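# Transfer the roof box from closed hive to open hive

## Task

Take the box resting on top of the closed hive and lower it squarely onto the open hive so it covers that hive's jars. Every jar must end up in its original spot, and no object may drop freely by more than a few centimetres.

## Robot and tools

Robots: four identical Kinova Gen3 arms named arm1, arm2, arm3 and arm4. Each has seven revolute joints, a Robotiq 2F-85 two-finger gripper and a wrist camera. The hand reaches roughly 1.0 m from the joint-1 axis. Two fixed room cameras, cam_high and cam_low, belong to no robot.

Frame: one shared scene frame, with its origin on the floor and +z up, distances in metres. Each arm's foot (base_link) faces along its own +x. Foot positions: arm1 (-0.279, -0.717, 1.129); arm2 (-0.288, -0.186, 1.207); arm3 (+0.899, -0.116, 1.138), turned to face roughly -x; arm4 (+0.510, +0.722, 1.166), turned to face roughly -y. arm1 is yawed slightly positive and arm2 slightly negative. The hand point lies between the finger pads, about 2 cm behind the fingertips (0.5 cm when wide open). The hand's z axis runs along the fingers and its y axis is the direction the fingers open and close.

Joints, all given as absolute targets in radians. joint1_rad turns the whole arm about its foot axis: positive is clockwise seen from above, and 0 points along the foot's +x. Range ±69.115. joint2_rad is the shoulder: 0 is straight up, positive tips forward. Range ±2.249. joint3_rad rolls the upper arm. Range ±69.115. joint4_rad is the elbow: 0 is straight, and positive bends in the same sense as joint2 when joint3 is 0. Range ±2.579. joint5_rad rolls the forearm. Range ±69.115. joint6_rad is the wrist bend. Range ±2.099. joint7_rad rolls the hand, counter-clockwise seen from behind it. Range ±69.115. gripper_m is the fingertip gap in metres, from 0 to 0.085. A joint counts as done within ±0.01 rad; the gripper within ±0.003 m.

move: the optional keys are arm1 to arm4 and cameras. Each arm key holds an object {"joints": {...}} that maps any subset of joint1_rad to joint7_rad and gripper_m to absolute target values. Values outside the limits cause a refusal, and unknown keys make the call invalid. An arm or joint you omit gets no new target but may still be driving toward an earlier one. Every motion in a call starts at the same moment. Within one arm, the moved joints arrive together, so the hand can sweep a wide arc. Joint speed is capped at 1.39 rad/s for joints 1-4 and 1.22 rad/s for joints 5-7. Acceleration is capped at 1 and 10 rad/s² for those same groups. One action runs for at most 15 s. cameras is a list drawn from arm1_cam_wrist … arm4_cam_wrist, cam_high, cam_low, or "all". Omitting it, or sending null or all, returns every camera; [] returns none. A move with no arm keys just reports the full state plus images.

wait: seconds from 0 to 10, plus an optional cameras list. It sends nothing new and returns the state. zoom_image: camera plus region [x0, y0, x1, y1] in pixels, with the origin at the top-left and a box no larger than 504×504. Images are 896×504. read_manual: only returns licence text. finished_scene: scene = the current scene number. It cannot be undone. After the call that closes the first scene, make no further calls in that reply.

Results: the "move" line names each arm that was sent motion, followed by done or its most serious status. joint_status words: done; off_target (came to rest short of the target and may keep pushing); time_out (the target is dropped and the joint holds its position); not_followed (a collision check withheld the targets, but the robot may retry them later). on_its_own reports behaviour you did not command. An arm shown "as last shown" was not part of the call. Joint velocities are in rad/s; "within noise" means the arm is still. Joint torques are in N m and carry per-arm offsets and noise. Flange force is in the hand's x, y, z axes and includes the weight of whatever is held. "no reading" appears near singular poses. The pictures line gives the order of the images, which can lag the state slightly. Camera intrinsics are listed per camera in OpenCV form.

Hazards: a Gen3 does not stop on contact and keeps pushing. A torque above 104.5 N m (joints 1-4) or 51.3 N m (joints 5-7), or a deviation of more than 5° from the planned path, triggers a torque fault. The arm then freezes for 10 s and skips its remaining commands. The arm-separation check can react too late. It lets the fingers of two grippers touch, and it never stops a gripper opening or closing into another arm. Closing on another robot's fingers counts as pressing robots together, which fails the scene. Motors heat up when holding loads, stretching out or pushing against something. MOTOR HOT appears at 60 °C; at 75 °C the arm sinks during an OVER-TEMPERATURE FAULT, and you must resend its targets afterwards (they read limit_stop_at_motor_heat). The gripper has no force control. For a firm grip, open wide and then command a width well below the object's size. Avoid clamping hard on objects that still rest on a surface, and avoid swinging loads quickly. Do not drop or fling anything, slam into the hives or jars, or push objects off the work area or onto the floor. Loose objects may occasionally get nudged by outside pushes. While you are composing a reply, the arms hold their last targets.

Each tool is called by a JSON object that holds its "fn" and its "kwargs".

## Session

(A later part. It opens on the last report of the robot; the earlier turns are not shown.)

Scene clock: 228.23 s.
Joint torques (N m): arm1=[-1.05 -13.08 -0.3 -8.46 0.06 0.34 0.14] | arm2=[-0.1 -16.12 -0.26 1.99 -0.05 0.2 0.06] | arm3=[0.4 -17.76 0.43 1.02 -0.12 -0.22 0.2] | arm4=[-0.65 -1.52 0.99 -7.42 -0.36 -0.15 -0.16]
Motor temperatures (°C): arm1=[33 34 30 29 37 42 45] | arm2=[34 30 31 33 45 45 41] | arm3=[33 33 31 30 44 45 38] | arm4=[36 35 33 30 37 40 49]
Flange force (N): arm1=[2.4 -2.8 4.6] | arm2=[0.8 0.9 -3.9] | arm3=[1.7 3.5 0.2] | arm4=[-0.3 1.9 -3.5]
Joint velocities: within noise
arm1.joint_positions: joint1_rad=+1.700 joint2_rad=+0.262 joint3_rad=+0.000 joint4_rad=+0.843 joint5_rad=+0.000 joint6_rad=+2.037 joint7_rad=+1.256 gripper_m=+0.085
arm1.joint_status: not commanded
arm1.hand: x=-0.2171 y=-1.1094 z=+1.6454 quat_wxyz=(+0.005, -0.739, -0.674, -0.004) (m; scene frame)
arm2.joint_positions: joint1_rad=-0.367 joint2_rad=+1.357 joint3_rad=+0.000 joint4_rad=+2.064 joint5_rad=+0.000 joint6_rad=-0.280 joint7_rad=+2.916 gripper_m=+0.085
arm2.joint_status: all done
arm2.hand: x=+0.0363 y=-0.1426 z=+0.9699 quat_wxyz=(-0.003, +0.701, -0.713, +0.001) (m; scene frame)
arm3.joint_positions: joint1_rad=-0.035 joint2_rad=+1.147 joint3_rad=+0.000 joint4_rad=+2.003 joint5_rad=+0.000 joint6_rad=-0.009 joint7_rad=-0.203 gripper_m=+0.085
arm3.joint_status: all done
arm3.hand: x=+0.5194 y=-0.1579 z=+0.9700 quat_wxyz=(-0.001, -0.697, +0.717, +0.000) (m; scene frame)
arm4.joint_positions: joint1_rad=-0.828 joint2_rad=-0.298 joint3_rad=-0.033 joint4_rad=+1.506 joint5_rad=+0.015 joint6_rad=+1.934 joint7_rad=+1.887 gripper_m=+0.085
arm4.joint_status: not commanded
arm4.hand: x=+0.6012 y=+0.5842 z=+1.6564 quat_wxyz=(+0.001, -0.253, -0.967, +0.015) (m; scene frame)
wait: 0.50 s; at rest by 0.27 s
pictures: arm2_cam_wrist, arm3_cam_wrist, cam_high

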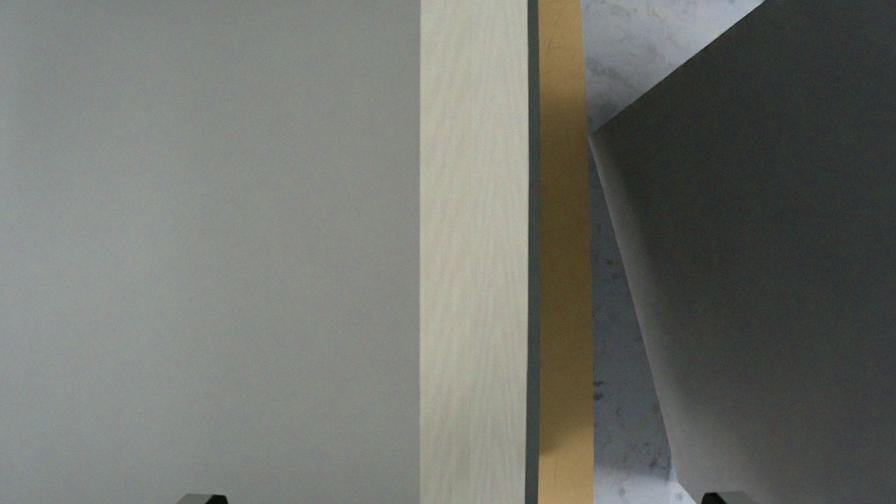

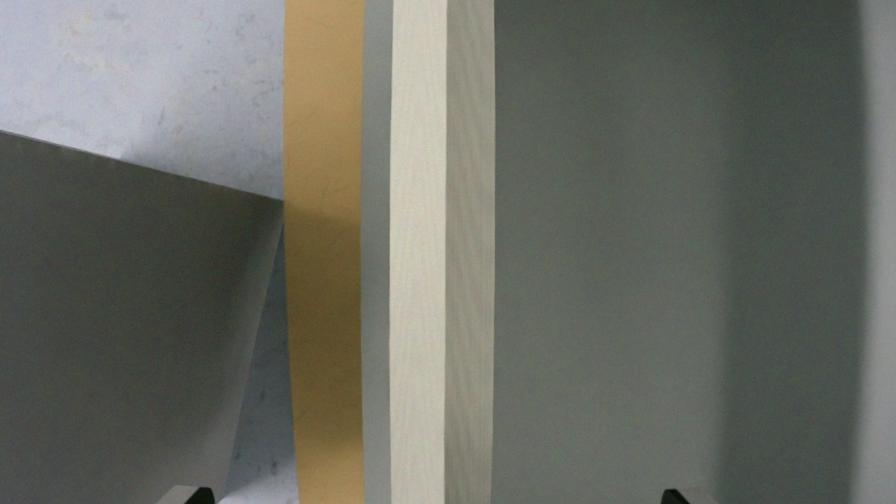

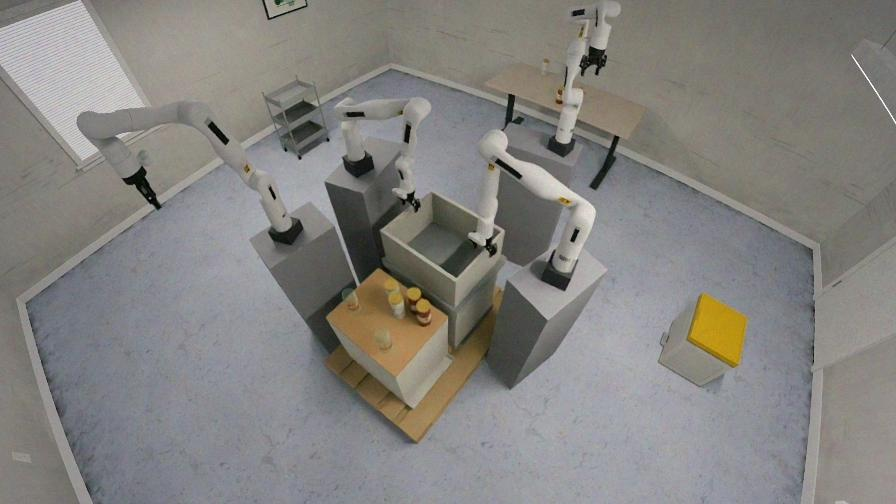

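{"fn": "move", "kwargs": {"arm2": {"joints":{"joint1_rad":-0.367,"joint2_rad":1.4591,"joint4_rad":1.9904,"joint6_rad":-0.3079,"joint7_rad":2.9167}}, "arm3": {"joints":{"joint1_rad":-0.0349,"joint2_rad":1.2561,"joint4_rad":1.9449,"joint6_rad":-0.0594,"joint7_rad":-0.2029}}, "cameras": []}}

{"fn": "wait", "kwargs": {"seconds": 0.5, "cameras": ["arm2_cam_wrist","arm3_cam_wrist","cam_high"]}}

{"fn": "zoom_image", "kwargs": {"camera": "cam_high", "region": [370, 170, 520, 310]}}

Scene clock: 258.83 s.
Joint torques (N m): arm1=[-1.09 -13.04 -0.31 -8.52 0.04 0.31 0.12] | arm2=[-0.13 -16.19 -0.25 2.19 -0.06 0.2 0.05] | arm3=[0.25 -18.06 0.51 1.56 -0.14 -0.28 0.25] | arm4=[-0.62 -1.54 0.95 -7.45 -0.38 -0.12 -0.1]
Motor temperatures (°C): arm1=[33 34 30 29 37 42 45] | arm2=[34 30 31 33 45 45 41] | arm3=[33 33 31 29 44 45 38] | arm4=[36 35 33 30 37 40 49]
Flange force (N): arm1=[2.6 -3.0 4.8] | arm2=[0.9 0.8 -4.1] | arm3=[1.4 4.0 0.6] | arm4=[-0.3 2.0 -3.3]
move: arm2 done; arm3 done
Joint velocities: within noise
arm1, arm4: as last shown
arm2.joint_positions: joint1_rad=-0.367 joint2_rad=+1.459 joint3_rad=+0.000 joint4_rad=+1.990 joint5_rad=+0.000 joint6_rad=-0.308 joint7_rad=+2.917 gripper_m=+0.085
arm2.joint_status: all done
arm2.hand: x=+0.0351 y=-0.1429 z=+0.9302 quat_wxyz=(-0.003, +0.701, -0.713, +0.001) (m; scene frame)
arm3.joint_positions: joint1_rad=-0.035 joint2_rad=+1.256 joint3_rad=+0.000 joint4_rad=+1.945 joint5_rad=+0.000 joint6_rad=-0.059 joint7_rad=-0.203 gripper_m=+0.085
arm3.joint_status: all done
arm3.hand: x=+0.5189 y=-0.1580 z=+0.9279 quat_wxyz=(-0.001, -0.697, +0.717, +0.000) (m; scene frame)
pictures: none
No camera images: "cameras" was empty.

Scene clock: 259.33 s.
Joint torques (N m): arm1=[-1.02 -13.03 -0.34 -8.48 0.11 0.35 0.15] | arm2=[-0.12 -16.18 -0.29 2.23 -0.07 0.19 0.07] | arm3=[0.35 -18.06 0.44 1.52 -0.12 -0.25 0.27] | arm4=[-0.63 -1.57 0.98 -7.34 -0.38 -0.22 -0.11]
Motor temperatures (°C): arm1=[33 34 30 29 37 42 45] | arm2=[34 30 31 33 45 45 41] | arm3=[33 33 31 29 44 45 38] | arm4=[36 35 33 30 37 40 49]
Flange force (N): arm1=[2.6 -2.9 4.8] | arm2=[0.9 0.7 -4.0] | arm3=[1.7 3.7 0.5] | arm4=[-0.5 2.0 -4.1]
Joint velocities: within noise
arm1.joint_positions: joint1_rad=+1.700 joint2_rad=+0.262 joint3_rad=+0.000 joint4_rad=+0.843 joint5_rad=+0.000 joint6_rad=+2.037 joint7_rad=+1.256 gripper_m=+0.085
arm1.joint_status: not commanded
arm1.hand: x=-0.2171 y=-1.1094 z=+1.6454 quat_wxyz=(+0.005, -0.739, -0.674, -0.004) (m; scene frame)
arm2.joint_positions: joint1_rad=-0.367 joint2_rad=+1.459 joint3_rad=+0.000 joint4_rad=+1.990 joint5_rad=+0.000 joint6_rad=-0.308 joint7_rad=+2.917 gripper_m=+0.085
arm2.joint_status: all done
arm2.hand: x=+0.0351 y=-0.1429 z=+0.9302 quat_wxyz=(-0.003, +0.701, -0.713, +0.001) (m; scene frame)
arm3.joint_positions: joint1_rad=-0.035 joint2_rad=+1.256 joint3_rad=+0.000 joint4_rad=+1.945 joint5_rad=+0.000 joint6_rad=-0.059 joint7_rad=-0.203 gripper_m=+0.085
arm3.joint_status: all done
arm3.hand: x=+0.5189 y=-0.1580 z=+0.9279 quat_wxyz=(-0.001, -0.697, +0.718, +0.000) (m; scene frame)
arm4.joint_positions: joint1_rad=-0.828 joint2_rad=-0.298 joint3_rad=-0.033 joint4_rad=+1.506 joint5_rad=+0.015 joint6_rad=+1.934 joint7_rad=+1.887 gripper_m=+0.085
arm4.joint_status: not commanded
arm4.hand: x=+0.6012 y=+0.5842 z=+1.6564 quat_wxyz=(+0.001, -0.253, -0.967, +0.015) (m; scene frame)
wait: 0.50 s; at rest by 0.27 s
pictures: arm2_cam_wrist, arm3_cam_wrist, cam_high

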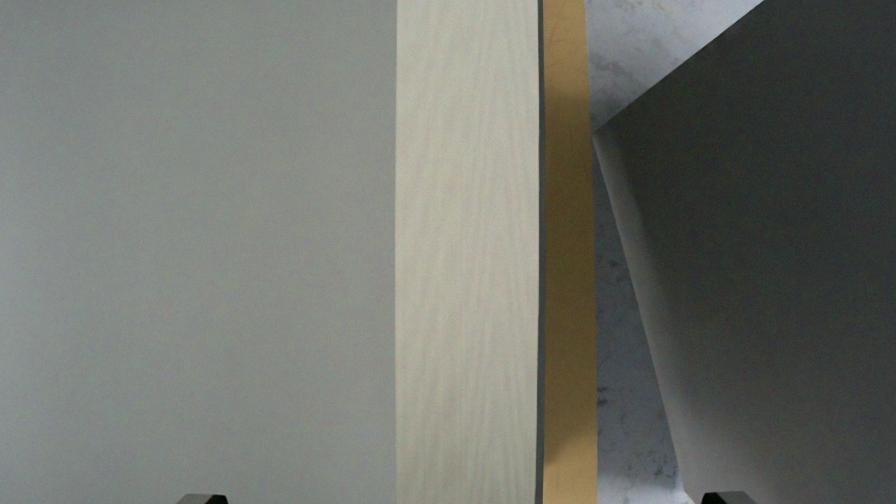

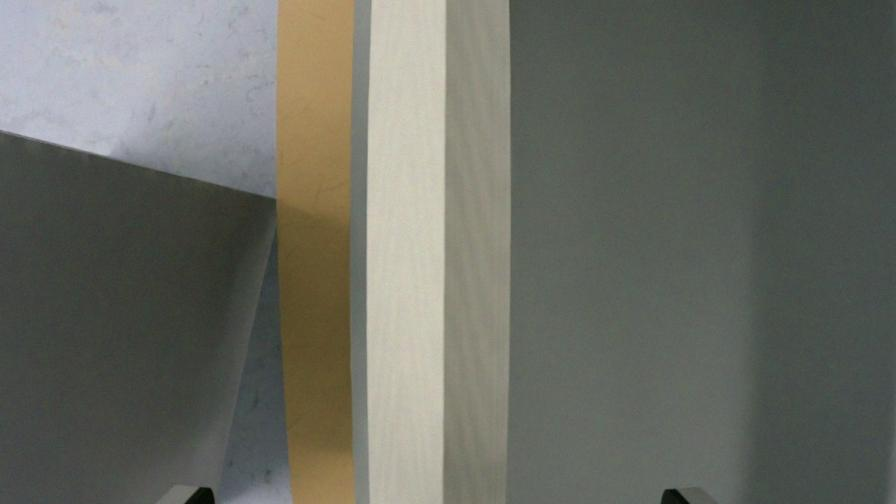

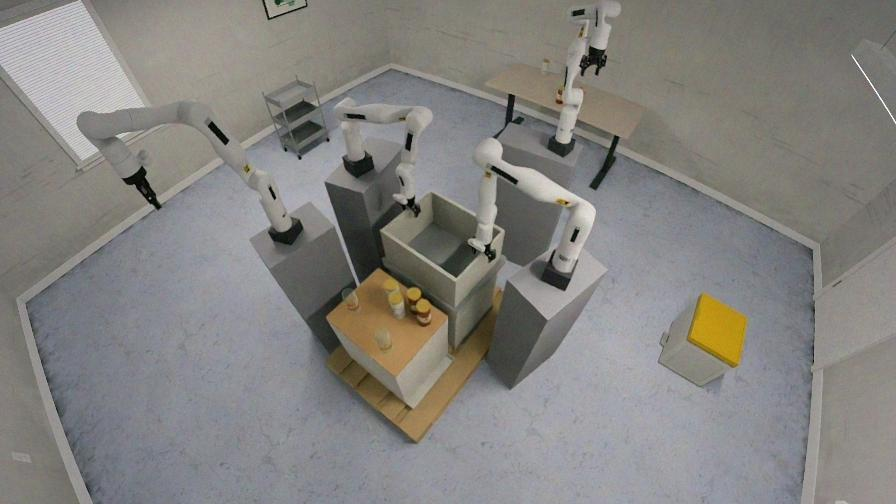

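Scaled by 3.360 from the camera's 896x504 image, which has a finer 1280x720 frame.

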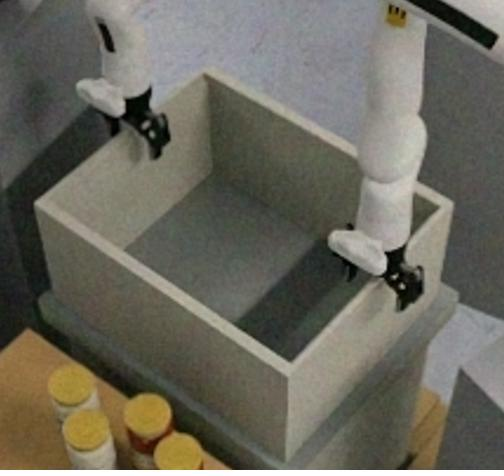

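{"fn": "move", "kwargs": {"arm2": {"joints":{"gripper_m":0.035}}, "arm3": {"joints":{"gripper_m":0.035}}, "cameras": ["arm2_cam_wrist","arm3_cam_wrist"]}}

{"fn": "move", "kwargs": {"arm2": {"joints":{"gripper_m":0.008}}, "cameras": ["arm2_cam_wrist"]}}

Scene clock: 271.97 s.
Joint torques (N m): arm1=[-1 -12.96 -0.27 -8.43 0.05 0.34 0.13] | arm2=[-0.09 -16.21 -0.24 2.2 -0.06 0.2 0.07] | arm3=[0.27 -18.04 0.45 1.53 -0.15 -0.25 0.21] | arm4=[-0.65 -1.66 0.95 -7.35 -0.36 -0.21 -0.07]
Motor temperatures (°C): arm1=[33 34 30 29 37 42 45] | arm2=[34 30 31 33 45 45 41] | arm3=[33 33 31 29 44 45 38] | arm4=[36 35 33 30 37 40 49]
Flange force (N): arm1=[2.6 -2.8 4.5] | arm2=[0.8 0.8 -4.0] | arm3=[1.4 3.8 0.5] | arm4=[-0.7 2.0 -4.1]
move: arm2 done; arm3 done
Joint velocities: within noise
arm1, arm4: as last shown
arm2.joint_positions: joint1_rad=-0.367 joint2_rad=+1.459 joint3_rad=+0.000 joint4_rad=+1.990 joint5_rad=+0.000 joint6_rad=-0.308 joint7_rad=+2.917 gripper_m=+0.035
arm2.joint_status: all done
arm2.hand: x=+0.0351 y=-0.1429 z=+0.9302 quat_wxyz=(-0.003, +0.701, -0.713, +0.001) (m; scene frame)
arm3.joint_positions: joint1_rad=-0.035 joint2_rad=+1.256 joint3_rad=+0.000 joint4_rad=+1.945 joint5_rad=+0.000 joint6_rad=-0.059 joint7_rad=-0.203 gripper_m=+0.035
arm3.joint_status: all done
arm3.hand: x=+0.5189 y=-0.1580 z=+0.9279 quat_wxyz=(-0.001, -0.697, +0.718, +0.000) (m; scene frame)
pictures: arm2_cam_wrist, arm3_cam_wrist

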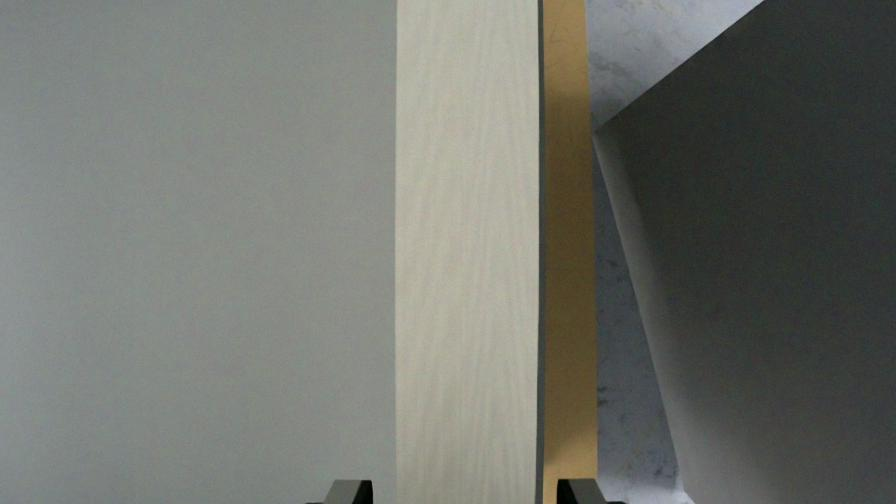

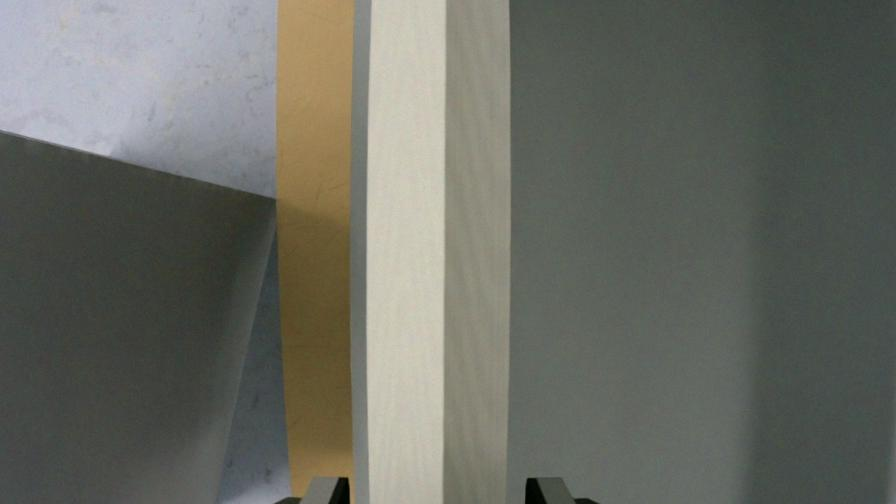

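Scene clock: 272.67 s.
Joint torques (N m): arm1=[-1.12 -13.07 -0.26 -8.46 0.02 0.28 0.13] | arm2=[-0.46 -11.18 0.07 2.46 0.43 0.53 0.7] | arm3=[0.35 -18.11 0.43 1.35 -0.15 -0.25 0.26] | arm4=[-0.74 -1.53 0.99 -7.44 -0.35 -0.18 -0.08]
Motor temperatures (°C): arm1=[33 34 30 29 37 42 45] | arm2=[34 30 31 33 45 45 41] | arm3=[33 33 31 29 44 45 38] | arm4=[36 35 33 30 37 40 49]
Flange force (N): arm1=[2.3 -3.0 4.4] | arm2=[-0.5 -2.4 -15.8] | arm3=[1.6 3.2 0.4] | arm4=[-0.3 2.2 -3.5]
move: arm2 off_target
Joint velocities: within noise
arm1, arm3, arm4: as last shown
arm2.joint_positions: joint1_rad=-0.367 joint2_rad=+1.459 joint3_rad=+0.000 joint4_rad=+1.990 joint5_rad=+0.000 joint6_rad=-0.308 joint7_rad=+2.917 gripper_m=+0.018
arm2.joint_status: gripper_m off_target (ended at +0.018, target +0.008)
arm2.hand: x=+0.0351 y=-0.1429 z=+0.9302 quat_wxyz=(-0.003, +0.701, -0.713, +0.001) (m; scene frame)
pictures: arm2_cam_wrist

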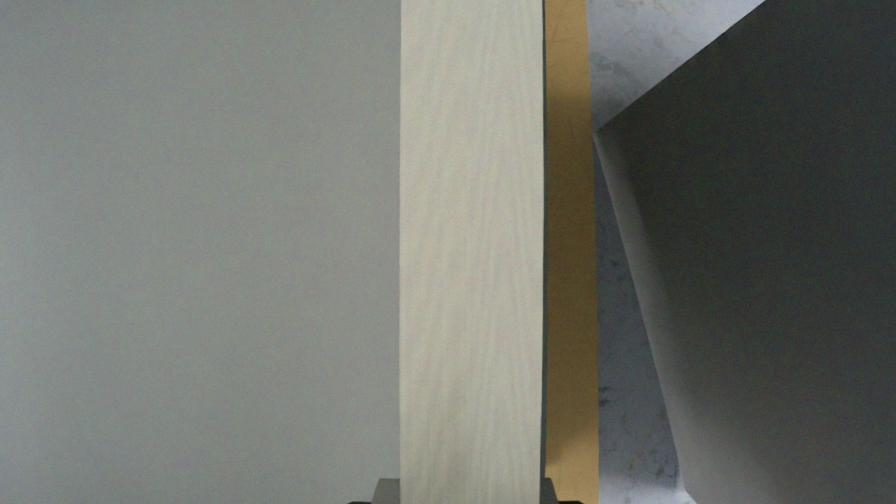

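{"fn": "move", "kwargs": {"arm3": {"joints":{"gripper_m":0.005}}, "cameras": ["arm3_cam_wrist"]}}

{"fn": "wait", "kwargs": {"seconds": 0.5, "cameras": ["cam_high"]}}

Scene clock: 278.30 s.
Joint torques (N m): arm1=[-1.1 -13.02 -0.43 -8.48 0.02 0.29 0.11] | arm2=[-0.4 -10.32 -0.03 2.77 0.39 0.82 0.65] | arm3=[0.21 -13.18 -0.06 3.18 -0.1 1.08 0.31] | arm4=[-0.67 -1.51 0.98 -7.41 -0.41 -0.18 -0.12]
Motor temperatures (°C): arm1=[33 34 30 29 37 42 45] | arm2=[34 30 31 33 45 45 41] | arm3=[33 33 31 29 44 45 38] | arm4=[36 35 33 30 37 40 49]
Flange force (N): arm1=[2.5 -3.1 4.5] | arm2=[-0.6 -2.9 -17.2] | arm3=[1.6 5.3 -8.0] | arm4=[-0.3 2.0 -3.6]
move: arm3 off_target
Joint velocities: within noise
arm1, arm2, arm4: as last shown
arm3.joint_positions: joint1_rad=-0.035 joint2_rad=+1.256 joint3_rad=+0.000 joint4_rad=+1.945 joint5_rad=+0.000 joint6_rad=-0.059 joint7_rad=-0.203 gripper_m=+0.018
arm3.joint_status: gripper_m off_target (ended at +0.018, target +0.005)
arm3.hand: x=+0.5189 y=-0.1580 z=+0.9279 quat_wxyz=(-0.001, -0.697, +0.718, +0.000) (m; scene frame)
pictures: arm3_cam_wrist

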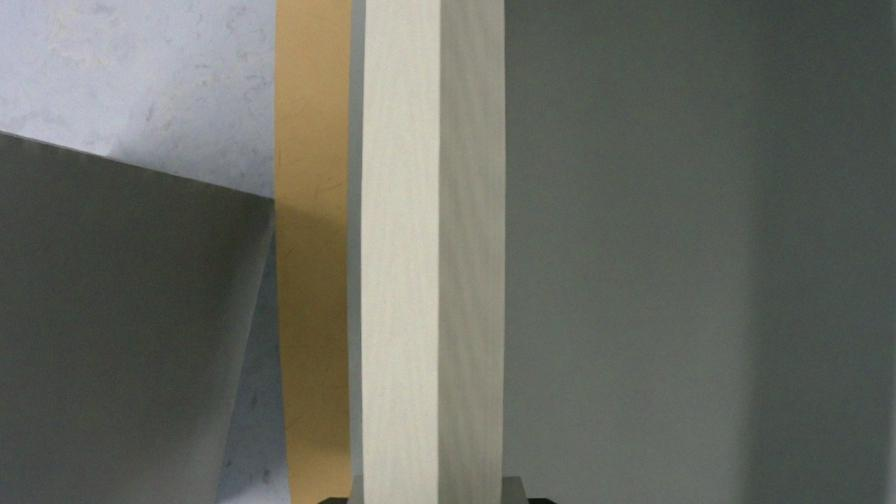

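Scene clock: 278.80 s.
Joint torques (N m): arm1=[-1.02 -13.05 -0.42 -8.45 0.05 0.34 0.16] | arm2=[-0.42 -10.3 -0.02 2.79 0.4 0.82 0.67] | arm3=[0.27 -12.96 -0.01 3.35 -0.06 1.14 0.24] | arm4=[-0.67 -1.57 1.03 -7.4 -0.37 -0.18 -0.08]
Motor temperatures (°C): arm1=[33 34 30 29 37 42 45] | arm2=[34 30 31 33 45 45 41] | arm3=[33 33 31 29 44 45 38] | arm4=[36 35 33 30 37 40 49]
Flange force (N): arm1=[2.4 -2.8 4.5] | arm2=[-0.6 -3.0 -17.2] | arm3=[1.8 5.7 -8.3] | arm4=[-0.5 2.2 -3.7]
Joint velocities: within noise
arm1.joint_positions: joint1_rad=+1.700 joint2_rad=+0.262 joint3_rad=+0.000 joint4_rad=+0.843 joint5_rad=+0.000 joint6_rad=+2.037 joint7_rad=+1.256 gripper_m=+0.085
arm1.joint_status: not commanded
arm1.hand: x=-0.2171 y=-1.1094 z=+1.6454 quat_wxyz=(+0.005, -0.739, -0.674, -0.004) (m; scene frame)
arm2.joint_positions: joint1_rad=-0.367 joint2_rad=+1.459 joint3_rad=+0.000 joint4_rad=+1.990 joint5_rad=+0.000 joint6_rad=-0.308 joint7_rad=+2.917 gripper_m=+0.018
arm2.joint_status: not commanded
arm2.hand: x=+0.0351 y=-0.1429 z=+0.9302 quat_wxyz=(-0.003, +0.701, -0.713, +0.001) (m; scene frame)
arm3.joint_positions: joint1_rad=-0.035 joint2_rad=+1.256 joint3_rad=+0.000 joint4_rad=+1.945 joint5_rad=+0.000 joint6_rad=-0.059 joint7_rad=-0.203 gripper_m=+0.018
arm3.joint_status: gripper_m off_target (ended at +0.018, target +0.005)
arm3.hand: x=+0.5189 y=-0.1580 z=+0.9279 quat_wxyz=(-0.001, -0.697, +0.718, +0.000) (m; scene frame)
arm4.joint_positions: joint1_rad=-0.828 joint2_rad=-0.298 joint3_rad=-0.033 joint4_rad=+1.506 joint5_rad=+0.015 joint6_rad=+1.934 joint7_rad=+1.887 gripper_m=+0.085
arm4.joint_status: not commanded
arm4.hand: x=+0.6012 y=+0.5842 z=+1.6564 quat_wxyz=(+0.001, -0.253, -0.967, +0.015) (m; scene frame)
wait: 0.50 s; at rest by 0.27 s
pictures: cam_high

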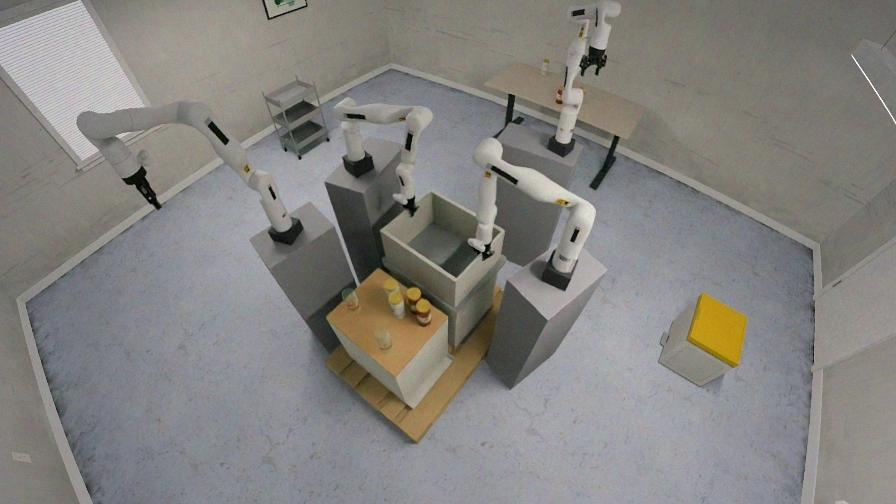

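{"fn": "move", "kwargs": {"arm2": {"joints":{"joint2_rad":1.4343,"joint4_rad":2.0109,"joint6_rad":-0.3036}}, "arm3": {"joints":{"joint2_rad":1.2305,"joint4_rad":1.9596,"joint6_rad":-0.0485}}, "cameras": []}}

{"fn": "wait", "kwargs": {"seconds": 0.5, "cameras": ["arm2_cam_wrist","arm3_cam_wrist","cam_low"]}}

{"fn": "zoom_image", "kwargs": {"camera": "cam_low", "region": [330, 180, 530, 300]}}

Scene clock: 310.53 s.
Joint torques (N m): arm1=[-1.1 -13.15 -0.33 -8.44 0.04 0.31 0.13] | arm2=[-1.4 -18.69 -1.77 8.28 0.7 2.08 0.61] | arm3=[-0.44 -19.49 -0.93 7.04 -0.09 2.79 0.23] | arm4=[-0.61 -1.53 0.98 -7.41 -0.37 -0.18 -0.09]
Motor temperatures (°C): arm1=[33 35 30 29 37 42 45] | arm2=[34 30 31 33 45 45 41] | arm3=[33 33 31 29 44 45 38] | arm4=[36 35 33 30 37 40 49]
Flange force (N): arm1=[2.0 -2.9 4.2] | arm2=[1.9 -7.6 15.6] | arm3=[0.6 11.6 15.7] | arm4=[-0.4 2.1 -3.6]
move: arm2 done; arm3 done
Joint velocities: within noise
arm1, arm4: as last shown
arm2.joint_positions: joint1_rad=-0.367 joint2_rad=+1.434 joint3_rad=+0.000 joint4_rad=+2.011 joint5_rad=+0.000 joint6_rad=-0.304 joint7_rad=+2.917 gripper_m=+0.018
arm2.joint_status: all done
arm2.hand: x=+0.0350 y=-0.1429 z=+0.9402 quat_wxyz=(-0.003, +0.701, -0.713, +0.001) (m; scene frame)
arm3.joint_positions: joint1_rad=-0.035 joint2_rad=+1.230 joint3_rad=+0.000 joint4_rad=+1.960 joint5_rad=+0.000 joint6_rad=-0.048 joint7_rad=-0.203 gripper_m=+0.018
arm3.joint_status: all done
arm3.hand: x=+0.5189 y=-0.1580 z=+0.9379 quat_wxyz=(-0.001, -0.697, +0.718, +0.000) (m; scene frame)
pictures: none
No camera images: "cameras" was empty.

Scene clock: 311.03 s.
Joint torques (N m): arm1=[-1.1 -12.98 -0.35 -8.48 0.05 0.31 0.17] | arm2=[-1.36 -18.67 -1.66 8.38 0.65 2.11 0.62] | arm3=[-0.57 -19.69 -1.09 6.95 -0.1 2.77 0.23] | arm4=[-0.72 -1.64 0.96 -7.35 -0.37 -0.15 -0.07]
Motor temperatures (°C): arm1=[33 35 30 29 37 42 45] | arm2=[34 30 31 33 45 45 41] | arm3=[33 33 31 29 44 45 38] | arm4=[36 35 33 30 37 40 49]
Flange force (N): arm1=[2.7 -3.0 4.7] | arm2=[1.8 -7.7 15.8] | arm3=[0.2 11.4 16.1] | arm4=[-0.7 2.0 -3.9]
Joint velocities: within noise
arm1.joint_positions: joint1_rad=+1.700 joint2_rad=+0.262 joint3_rad=+0.000 joint4_rad=+0.843 joint5_rad=+0.000 joint6_rad=+2.037 joint7_rad=+1.256 gripper_m=+0.085
arm1.joint_status: not commanded
arm1.hand: x=-0.2171 y=-1.1094 z=+1.6454 quat_wxyz=(+0.005, -0.739, -0.674, -0.004) (m; scene frame)
arm2.joint_positions: joint1_rad=-0.367 joint2_rad=+1.434 joint3_rad=+0.000 joint4_rad=+2.011 joint5_rad=+0.000 joint6_rad=-0.304 joint7_rad=+2.917 gripper_m=+0.018
arm2.joint_status: all done
arm2.hand: x=+0.0350 y=-0.1429 z=+0.9402 quat_wxyz=(-0.003, +0.701, -0.713, +0.001) (m; scene frame)
arm3.joint_positions: joint1_rad=-0.035 joint2_rad=+1.230 joint3_rad=+0.000 joint4_rad=+1.960 joint5_rad=+0.000 joint6_rad=-0.048 joint7_rad=-0.203 gripper_m=+0.018
arm3.joint_status: all done
arm3.hand: x=+0.5189 y=-0.1580 z=+0.9379 quat_wxyz=(-0.001, -0.697, +0.718, +0.000) (m; scene frame)
arm4.joint_positions: joint1_rad=-0.828 joint2_rad=-0.298 joint3_rad=-0.033 joint4_rad=+1.506 joint5_rad=+0.015 joint6_rad=+1.934 joint7_rad=+1.887 gripper_m=+0.085
arm4.joint_status: not commanded
arm4.hand: x=+0.6012 y=+0.5842 z=+1.6564 quat_wxyz=(+0.001, -0.253, -0.967, +0.015) (m; scene frame)
wait: 0.50 s; at rest by 0.27 s
pictures: arm2_cam_wrist, arm3_cam_wrist, cam_low

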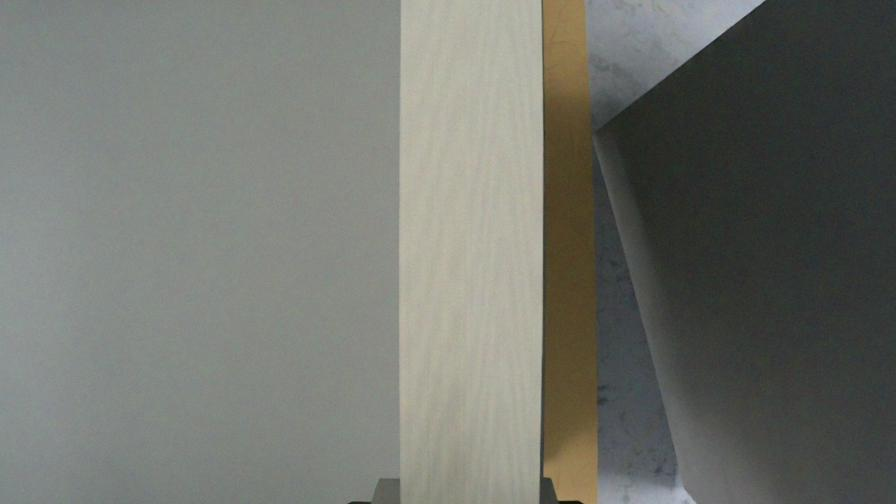

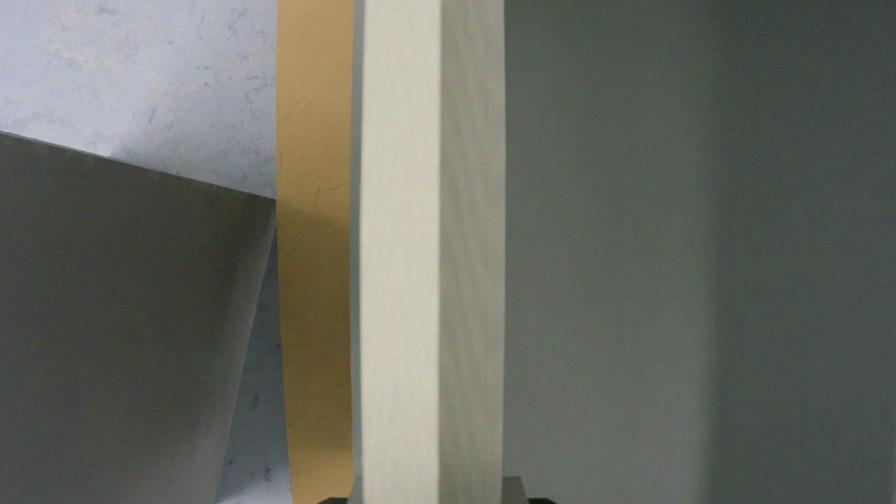

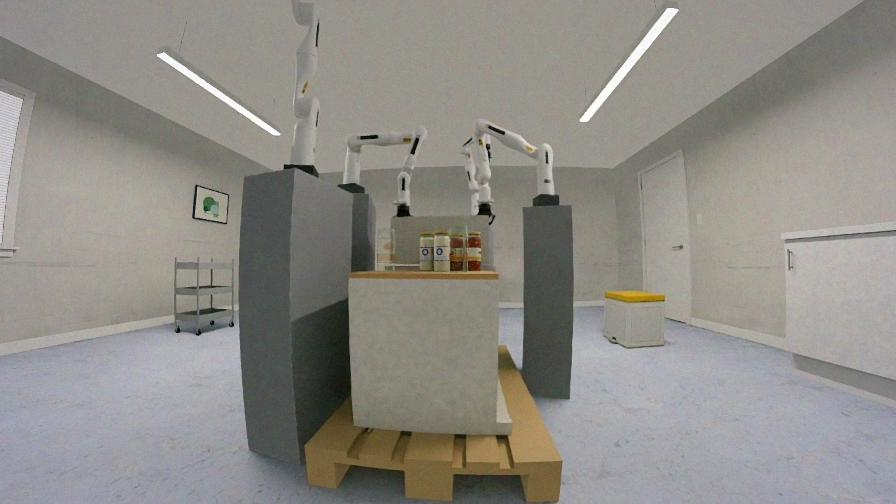

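Scaled by 2.520 from the camera's 896x504 image, which has a finer 1280x720 frame.

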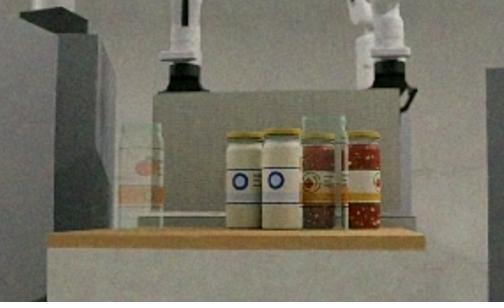

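{"fn": "move", "kwargs": {"arm2": {"joints":{"joint2_rad":1.3314,"joint4_rad":2.0862,"joint6_rad":-0.2760}}, "arm3": {"joints":{"joint2_rad":1.1265,"joint4_rad":2.0103,"joint6_rad":0.0048}}, "cameras": []}}

{"fn": "move", "kwargs": {"arm2": {"joints":{"joint2_rad":1.1956,"joint4_rad":2.1643,"joint6_rad":-0.2183}}, "arm3": {"joints":{"joint2_rad":0.9937,"joint4_rad":2.0562,"joint6_rad":0.0917}}, "cameras": ["cam_low"]}}

{"fn": "move", "kwargs": {"arm2": {"joints":{"joint2_rad":1.0514,"joint4_rad":2.2229,"joint6_rad":-0.1327}}, "arm3": {"joints":{"joint2_rad":0.8598,"joint4_rad":2.0814,"joint6_rad":0.2004}}, "cameras": []}}

{"fn": "move", "kwargs": {"arm2": {"joints":{"joint2_rad":0.8998,"joint4_rad":2.2594,"joint6_rad":-0.0176}}, "arm3": {"joints":{"joint2_rad":0.7281,"joint4_rad":2.0850,"joint6_rad":0.3285}}, "cameras": []}}

{"fn": "wait", "kwargs": {"seconds": 0.5, "cameras": ["arm2_cam_wrist","arm3_cam_wrist","cam_low","cam_high"]}}

{"fn": "zoom_image", "kwargs": {"camera": "cam_low", "region": [330, 150, 530, 300]}}

Scene clock: 324.27 s.
Joint torques (N m): arm1=[-1.1 -13.04 -0.33 -8.42 0.04 0.32 0.17] | arm2=[-1.25 -19.86 -1.3 6.83 0.61 1.47 0.61] | arm3=[-0.38 -20.03 -0.76 5.22 -0.18 2.34 0.11] | arm4=[-0.62 -1.56 1.04 -7.33 -0.37 -0.15 -0.1]
Motor temperatures (°C): arm1=[33 35 30 29 37 42 45] | arm2=[34 30 31 33 45 45 41] | arm3=[33 33 31 29 44 45 38] | arm4=[36 35 33 30 37 40 49]
Flange force (N): arm1=[2.3 -2.9 4.3] | arm2=[1.7 -5.8 15.9] | arm3=[0.3 9.5 14.9] | arm4=[-0.6 2.2 -3.9]
move: arm2 done; arm3 done
Joint velocities: within noise
arm1, arm4: as last shown
arm2.joint_positions: joint1_rad=-0.367 joint2_rad=+1.331 joint3_rad=+0.000 joint4_rad=+2.086 joint5_rad=+0.000 joint6_rad=-0.276 joint7_rad=+2.917 gripper_m=+0.018
arm2.joint_status: all done
arm2.hand: x=+0.0350 y=-0.1429 z=+0.9802 quat_wxyz=(-0.003, +0.701, -0.713, +0.001) (m; scene frame)
arm3.joint_positions: joint1_rad=-0.035 joint2_rad=+1.127 joint3_rad=+0.000 joint4_rad=+2.010 joint5_rad=+0.000 joint6_rad=+0.005 joint7_rad=-0.203 gripper_m=+0.018
arm3.joint_status: all done
arm3.hand: x=+0.5189 y=-0.1579 z=+0.9780 quat_wxyz=(-0.001, -0.697, +0.718, +0.000) (m; scene frame)
pictures: none
No camera images: "cameras" was empty.

Scene clock: 325.30 s.
Joint torques (N m): arm1=[-1.05 -13.05 -0.42 -8.39 0.02 0.33 0.17] | arm2=[-1.09 -20.91 -0.99 4.63 0.55 0.87 0.64] | arm3=[-0.07 -20.43 -0.34 2.99 -0.36 1.84 0.09] | arm4=[-0.72 -1.55 1.05 -7.38 -0.36 -0.17 -0.09]
Motor temperatures (°C): arm1=[33 35 30 29 37 42 45] | arm2=[34 30 31 33 45 45 41] | arm3=[33 33 31 29 44 45 38] | arm4=[36 35 33 30 37 40 49]
Flange force (N): arm1=[2.2 -2.8 4.1] | arm2=[1.5 -2.9 16.2] | arm3=[0.8 7.6 14.4] | arm4=[-0.5 2.2 -3.7]
move: arm2 done; arm3 done
Joint velocities: within noise
arm1, arm4: as last shown
arm2.joint_positions: joint1_rad=-0.367 joint2_rad=+1.196 joint3_rad=+0.000 joint4_rad=+2.164 joint5_rad=+0.000 joint6_rad=-0.218 joint7_rad=+2.917 gripper_m=+0.018
arm2.joint_status: all done
arm2.hand: x=+0.0350 y=-0.1430 z=+1.0302 quat_wxyz=(-0.003, +0.701, -0.713, +0.001) (m; scene frame)
arm3.joint_positions: joint1_rad=-0.035 joint2_rad=+0.994 joint3_rad=+0.000 joint4_rad=+2.056 joint5_rad=+0.000 joint6_rad=+0.092 joint7_rad=-0.203 gripper_m=+0.018
arm3.joint_status: all done
arm3.hand: x=+0.5190 y=-0.1579 z=+1.0280 quat_wxyz=(-0.001, -0.697, +0.718, +0.000) (m; scene frame)
pictures: cam_low

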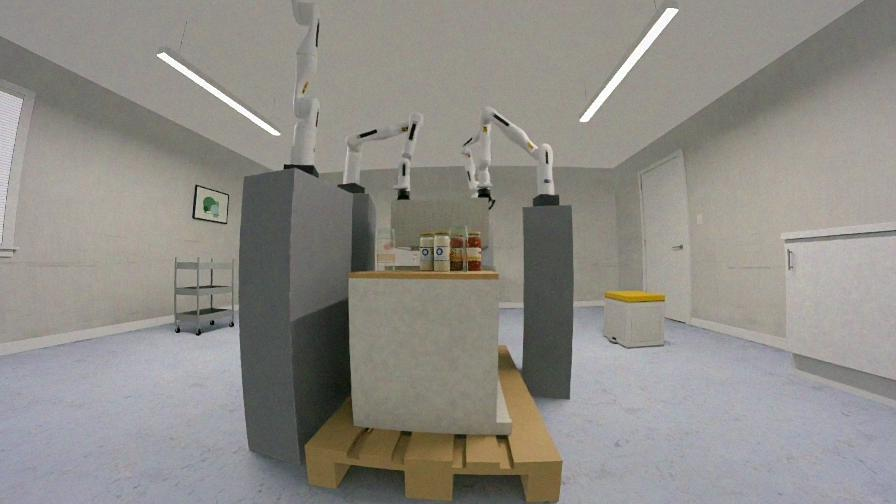

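Scene clock: 326.37 s.
Joint torques (N m): arm1=[-1.09 -13.01 -0.39 -8.46 0.05 0.37 0.14] | arm2=[-0.99 -21.39 -0.83 2.15 0.51 0.34 0.63] | arm3=[0.03 -20.43 -0.22 0.56 -0.38 1.42 0.09] | arm4=[-0.65 -1.62 1 -7.38 -0.38 -0.16 -0.07]
Motor temperatures (°C): arm1=[33 35 30 29 37 42 45] | arm2=[34 30 31 33 45 45 41] | arm3=[33 33 31 29 44 45 38] | arm4=[36 35 33 30 37 40 49]
Flange force (N): arm1=[2.5 -3.0 4.8] | arm2=[1.5 -0.3 16.5] | arm3=[0.9 5.7 13.8] | arm4=[-0.6 2.1 -3.8]
move: arm2 done; arm3 done
Joint velocities: within noise
arm1, arm4: as last shown
arm2.joint_positions: joint1_rad=-0.367 joint2_rad=+1.051 joint3_rad=+0.000 joint4_rad=+2.223 joint5_rad=+0.000 joint6_rad=-0.133 joint7_rad=+2.917 gripper_m=+0.018
arm2.joint_status: all done
arm2.hand: x=+0.0350 y=-0.1430 z=+1.0802 quat_wxyz=(-0.003, +0.701, -0.713, +0.001) (m; scene frame)
arm3.joint_positions: joint1_rad=-0.035 joint2_rad=+0.860 joint3_rad=+0.000 joint4_rad=+2.081 joint5_rad=+0.000 joint6_rad=+0.200 joint7_rad=-0.203 gripper_m=+0.018
arm3.joint_status: all done
arm3.hand: x=+0.5190 y=-0.1578 z=+1.0780 quat_wxyz=(-0.001, -0.697, +0.718, +0.000) (m; scene frame)
pictures: none
No camera images: "cameras" was empty.

Scene clock: 327.47 s.
Joint torques (N m): arm1=[-0.96 -12.98 -0.37 -8.46 0.03 0.29 0.13] | arm2=[-0.87 -21.4 -0.69 -0.55 0.48 -0.08 0.59] | arm3=[0.16 -19.82 -0.05 -1.71 -0.47 1.19 0.1] | arm4=[-0.69 -1.66 0.98 -7.35 -0.4 -0.17 -0.09]
Motor temperatures (°C): arm1=[33 35 30 29 37 42 45] | arm2=[34 30 31 33 45 45 41] | arm3=[33 33 31 29 44 45 38] | arm4=[36 35 33 30 37 40 49]
Flange force (N): arm1=[2.6 -2.8 4.5] | arm2=[1.4 1.9 17.0] | arm3=[1.1 4.1 12.9] | arm4=[-0.7 1.9 -4.0]
move: arm2 done; arm3 done
Joint velocities: within noise
arm1, arm4: as last shown
arm2.joint_positions: joint1_rad=-0.367 joint2_rad=+0.900 joint3_rad=+0.000 joint4_rad=+2.259 joint5_rad=+0.000 joint6_rad=-0.018 joint7_rad=+2.917 gripper_m=+0.018
arm2.joint_status: all done
arm2.hand: x=+0.0350 y=-0.1430 z=+1.1302 quat_wxyz=(-0.003, +0.701, -0.713, +0.001) (m; scene frame)
arm3.joint_positions: joint1_rad=-0.035 joint2_rad=+0.728 joint3_rad=+0.000 joint4_rad=+2.085 joint5_rad=+0.000 joint6_rad=+0.328 joint7_rad=-0.203 gripper_m=+0.018
arm3.joint_status: all done
arm3.hand: x=+0.5190 y=-0.1578 z=+1.1280 quat_wxyz=(-0.001, -0.697, +0.718, +0.000) (m; scene frame)
pictures: none
No camera images: "cameras" was empty.

Scene clock: 327.97 s.
Joint torques (N m): arm1=[-1.08 -13.06 -0.33 -8.48 0.06 0.32 0.13] | arm2=[-0.87 -21.37 -0.7 -0.45 0.48 -0.03 0.61] | arm3=[0.18 -19.87 0.02 -1.67 -0.5 1.22 0.12] | arm4=[-0.67 -1.58 1 -7.39 -0.33 -0.12 -0.15]
Motor temperatures (°C): arm1=[33 35 30 29 37 42 45] | arm2=[34 30 31 33 45 45 41] | arm3=[33 33 31 29 44 45 38] | arm4=[36 35 33 30 37 40 49]
Flange force (N): arm1=[2.5 -3.0 4.6] | arm2=[1.3 1.7 17.1] | arm3=[1.2 4.2 13.1] | arm4=[-0.5 1.9 -3.6]
Joint velocities: within noise
arm1.joint_positions: joint1_rad=+1.700 joint2_rad=+0.262 joint3_rad=+0.000 joint4_rad=+0.843 joint5_rad=+0.000 joint6_rad=+2.037 joint7_rad=+1.256 gripper_m=+0.085
arm1.joint_status: not commanded
arm1.hand: x=-0.2171 y=-1.1094 z=+1.6454 quat_wxyz=(+0.005, -0.739, -0.674, -0.004) (m; scene frame)
arm2.joint_positions: joint1_rad=-0.367 joint2_rad=+0.900 joint3_rad=+0.000 joint4_rad=+2.259 joint5_rad=+0.000 joint6_rad=-0.018 joint7_rad=+2.917 gripper_m=+0.018
arm2.joint_status: all done
arm2.hand: x=+0.0350 y=-0.1430 z=+1.1302 quat_wxyz=(-0.003, +0.701, -0.713, +0.001) (m; scene frame)
arm3.joint_positions: joint1_rad=-0.035 joint2_rad=+0.728 joint3_rad=+0.000 joint4_rad=+2.085 joint5_rad=+0.000 joint6_rad=+0.328 joint7_rad=-0.203 gripper_m=+0.018
arm3.joint_status: all done
arm3.hand: x=+0.5191 y=-0.1578 z=+1.1280 quat_wxyz=(-0.001, -0.697, +0.718, +0.000) (m; scene frame)
arm4.joint_positions: joint1_rad=-0.828 joint2_rad=-0.298 joint3_rad=-0.033 joint4_rad=+1.506 joint5_rad=+0.015 joint6_rad=+1.934 joint7_rad=+1.887 gripper_m=+0.085
arm4.joint_status: not commanded
arm4.hand: x=+0.6012 y=+0.5842 z=+1.6564 quat_wxyz=(+0.001, -0.253, -0.967, +0.015) (m; scene frame)
wait: 0.50 s; at rest by 0.27 s
pictures: arm2_cam_wrist, arm3_cam_wrist, cam_high, cam_low

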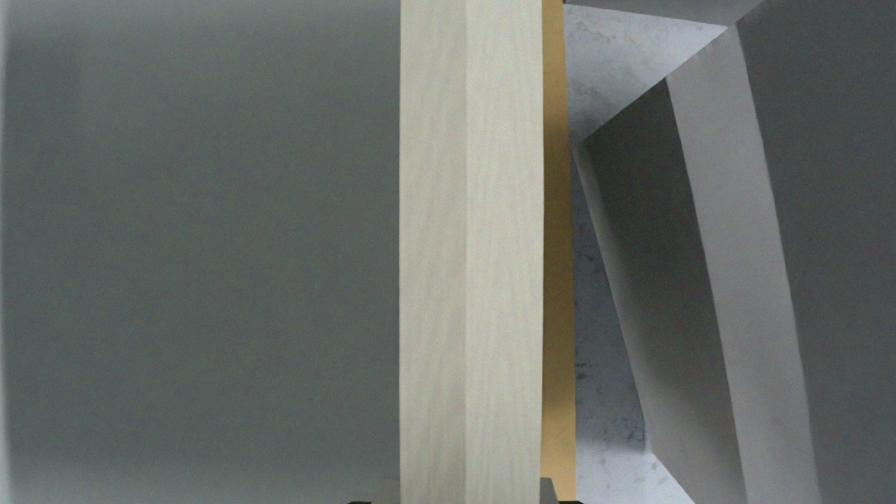

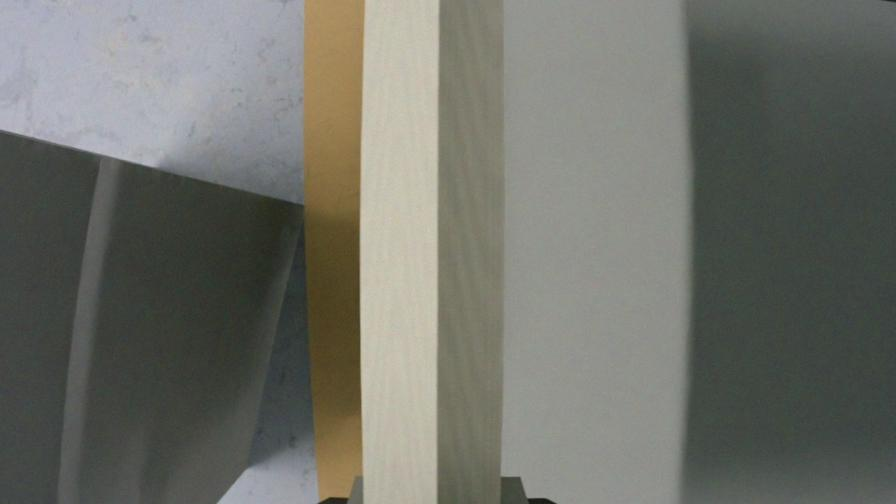

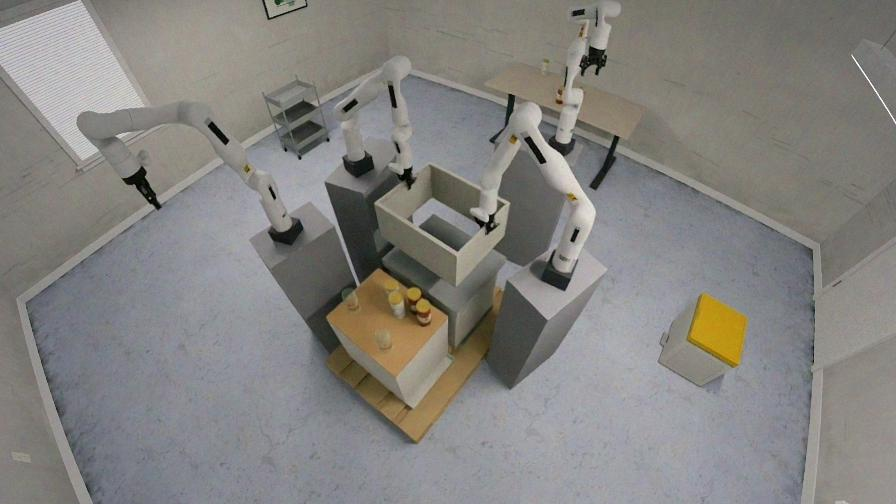

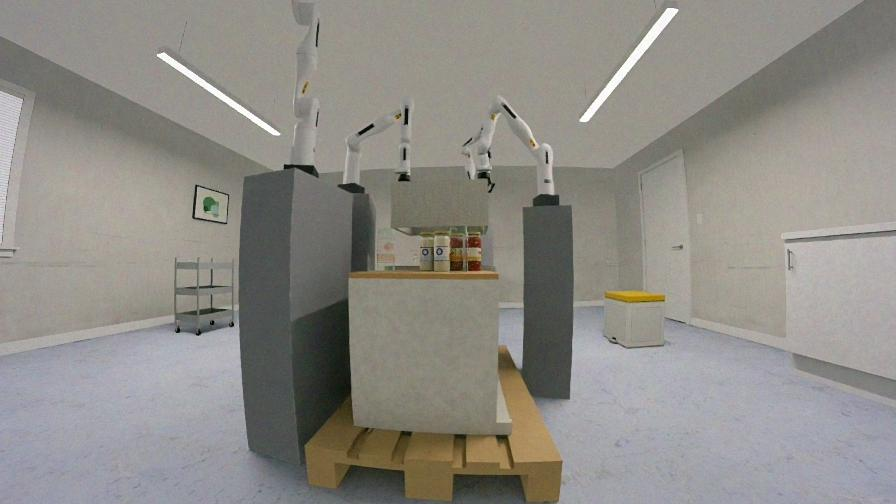

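Scaled by 2.520 from the camera's 896x504 image, which has a finer 1280x720 frame.

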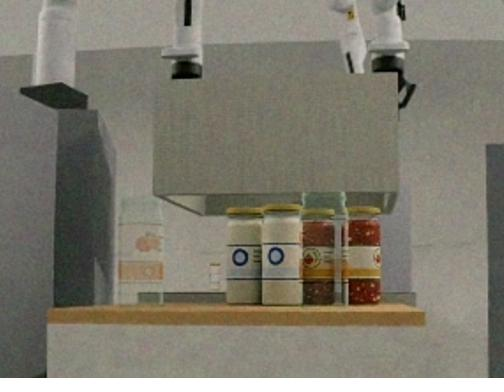

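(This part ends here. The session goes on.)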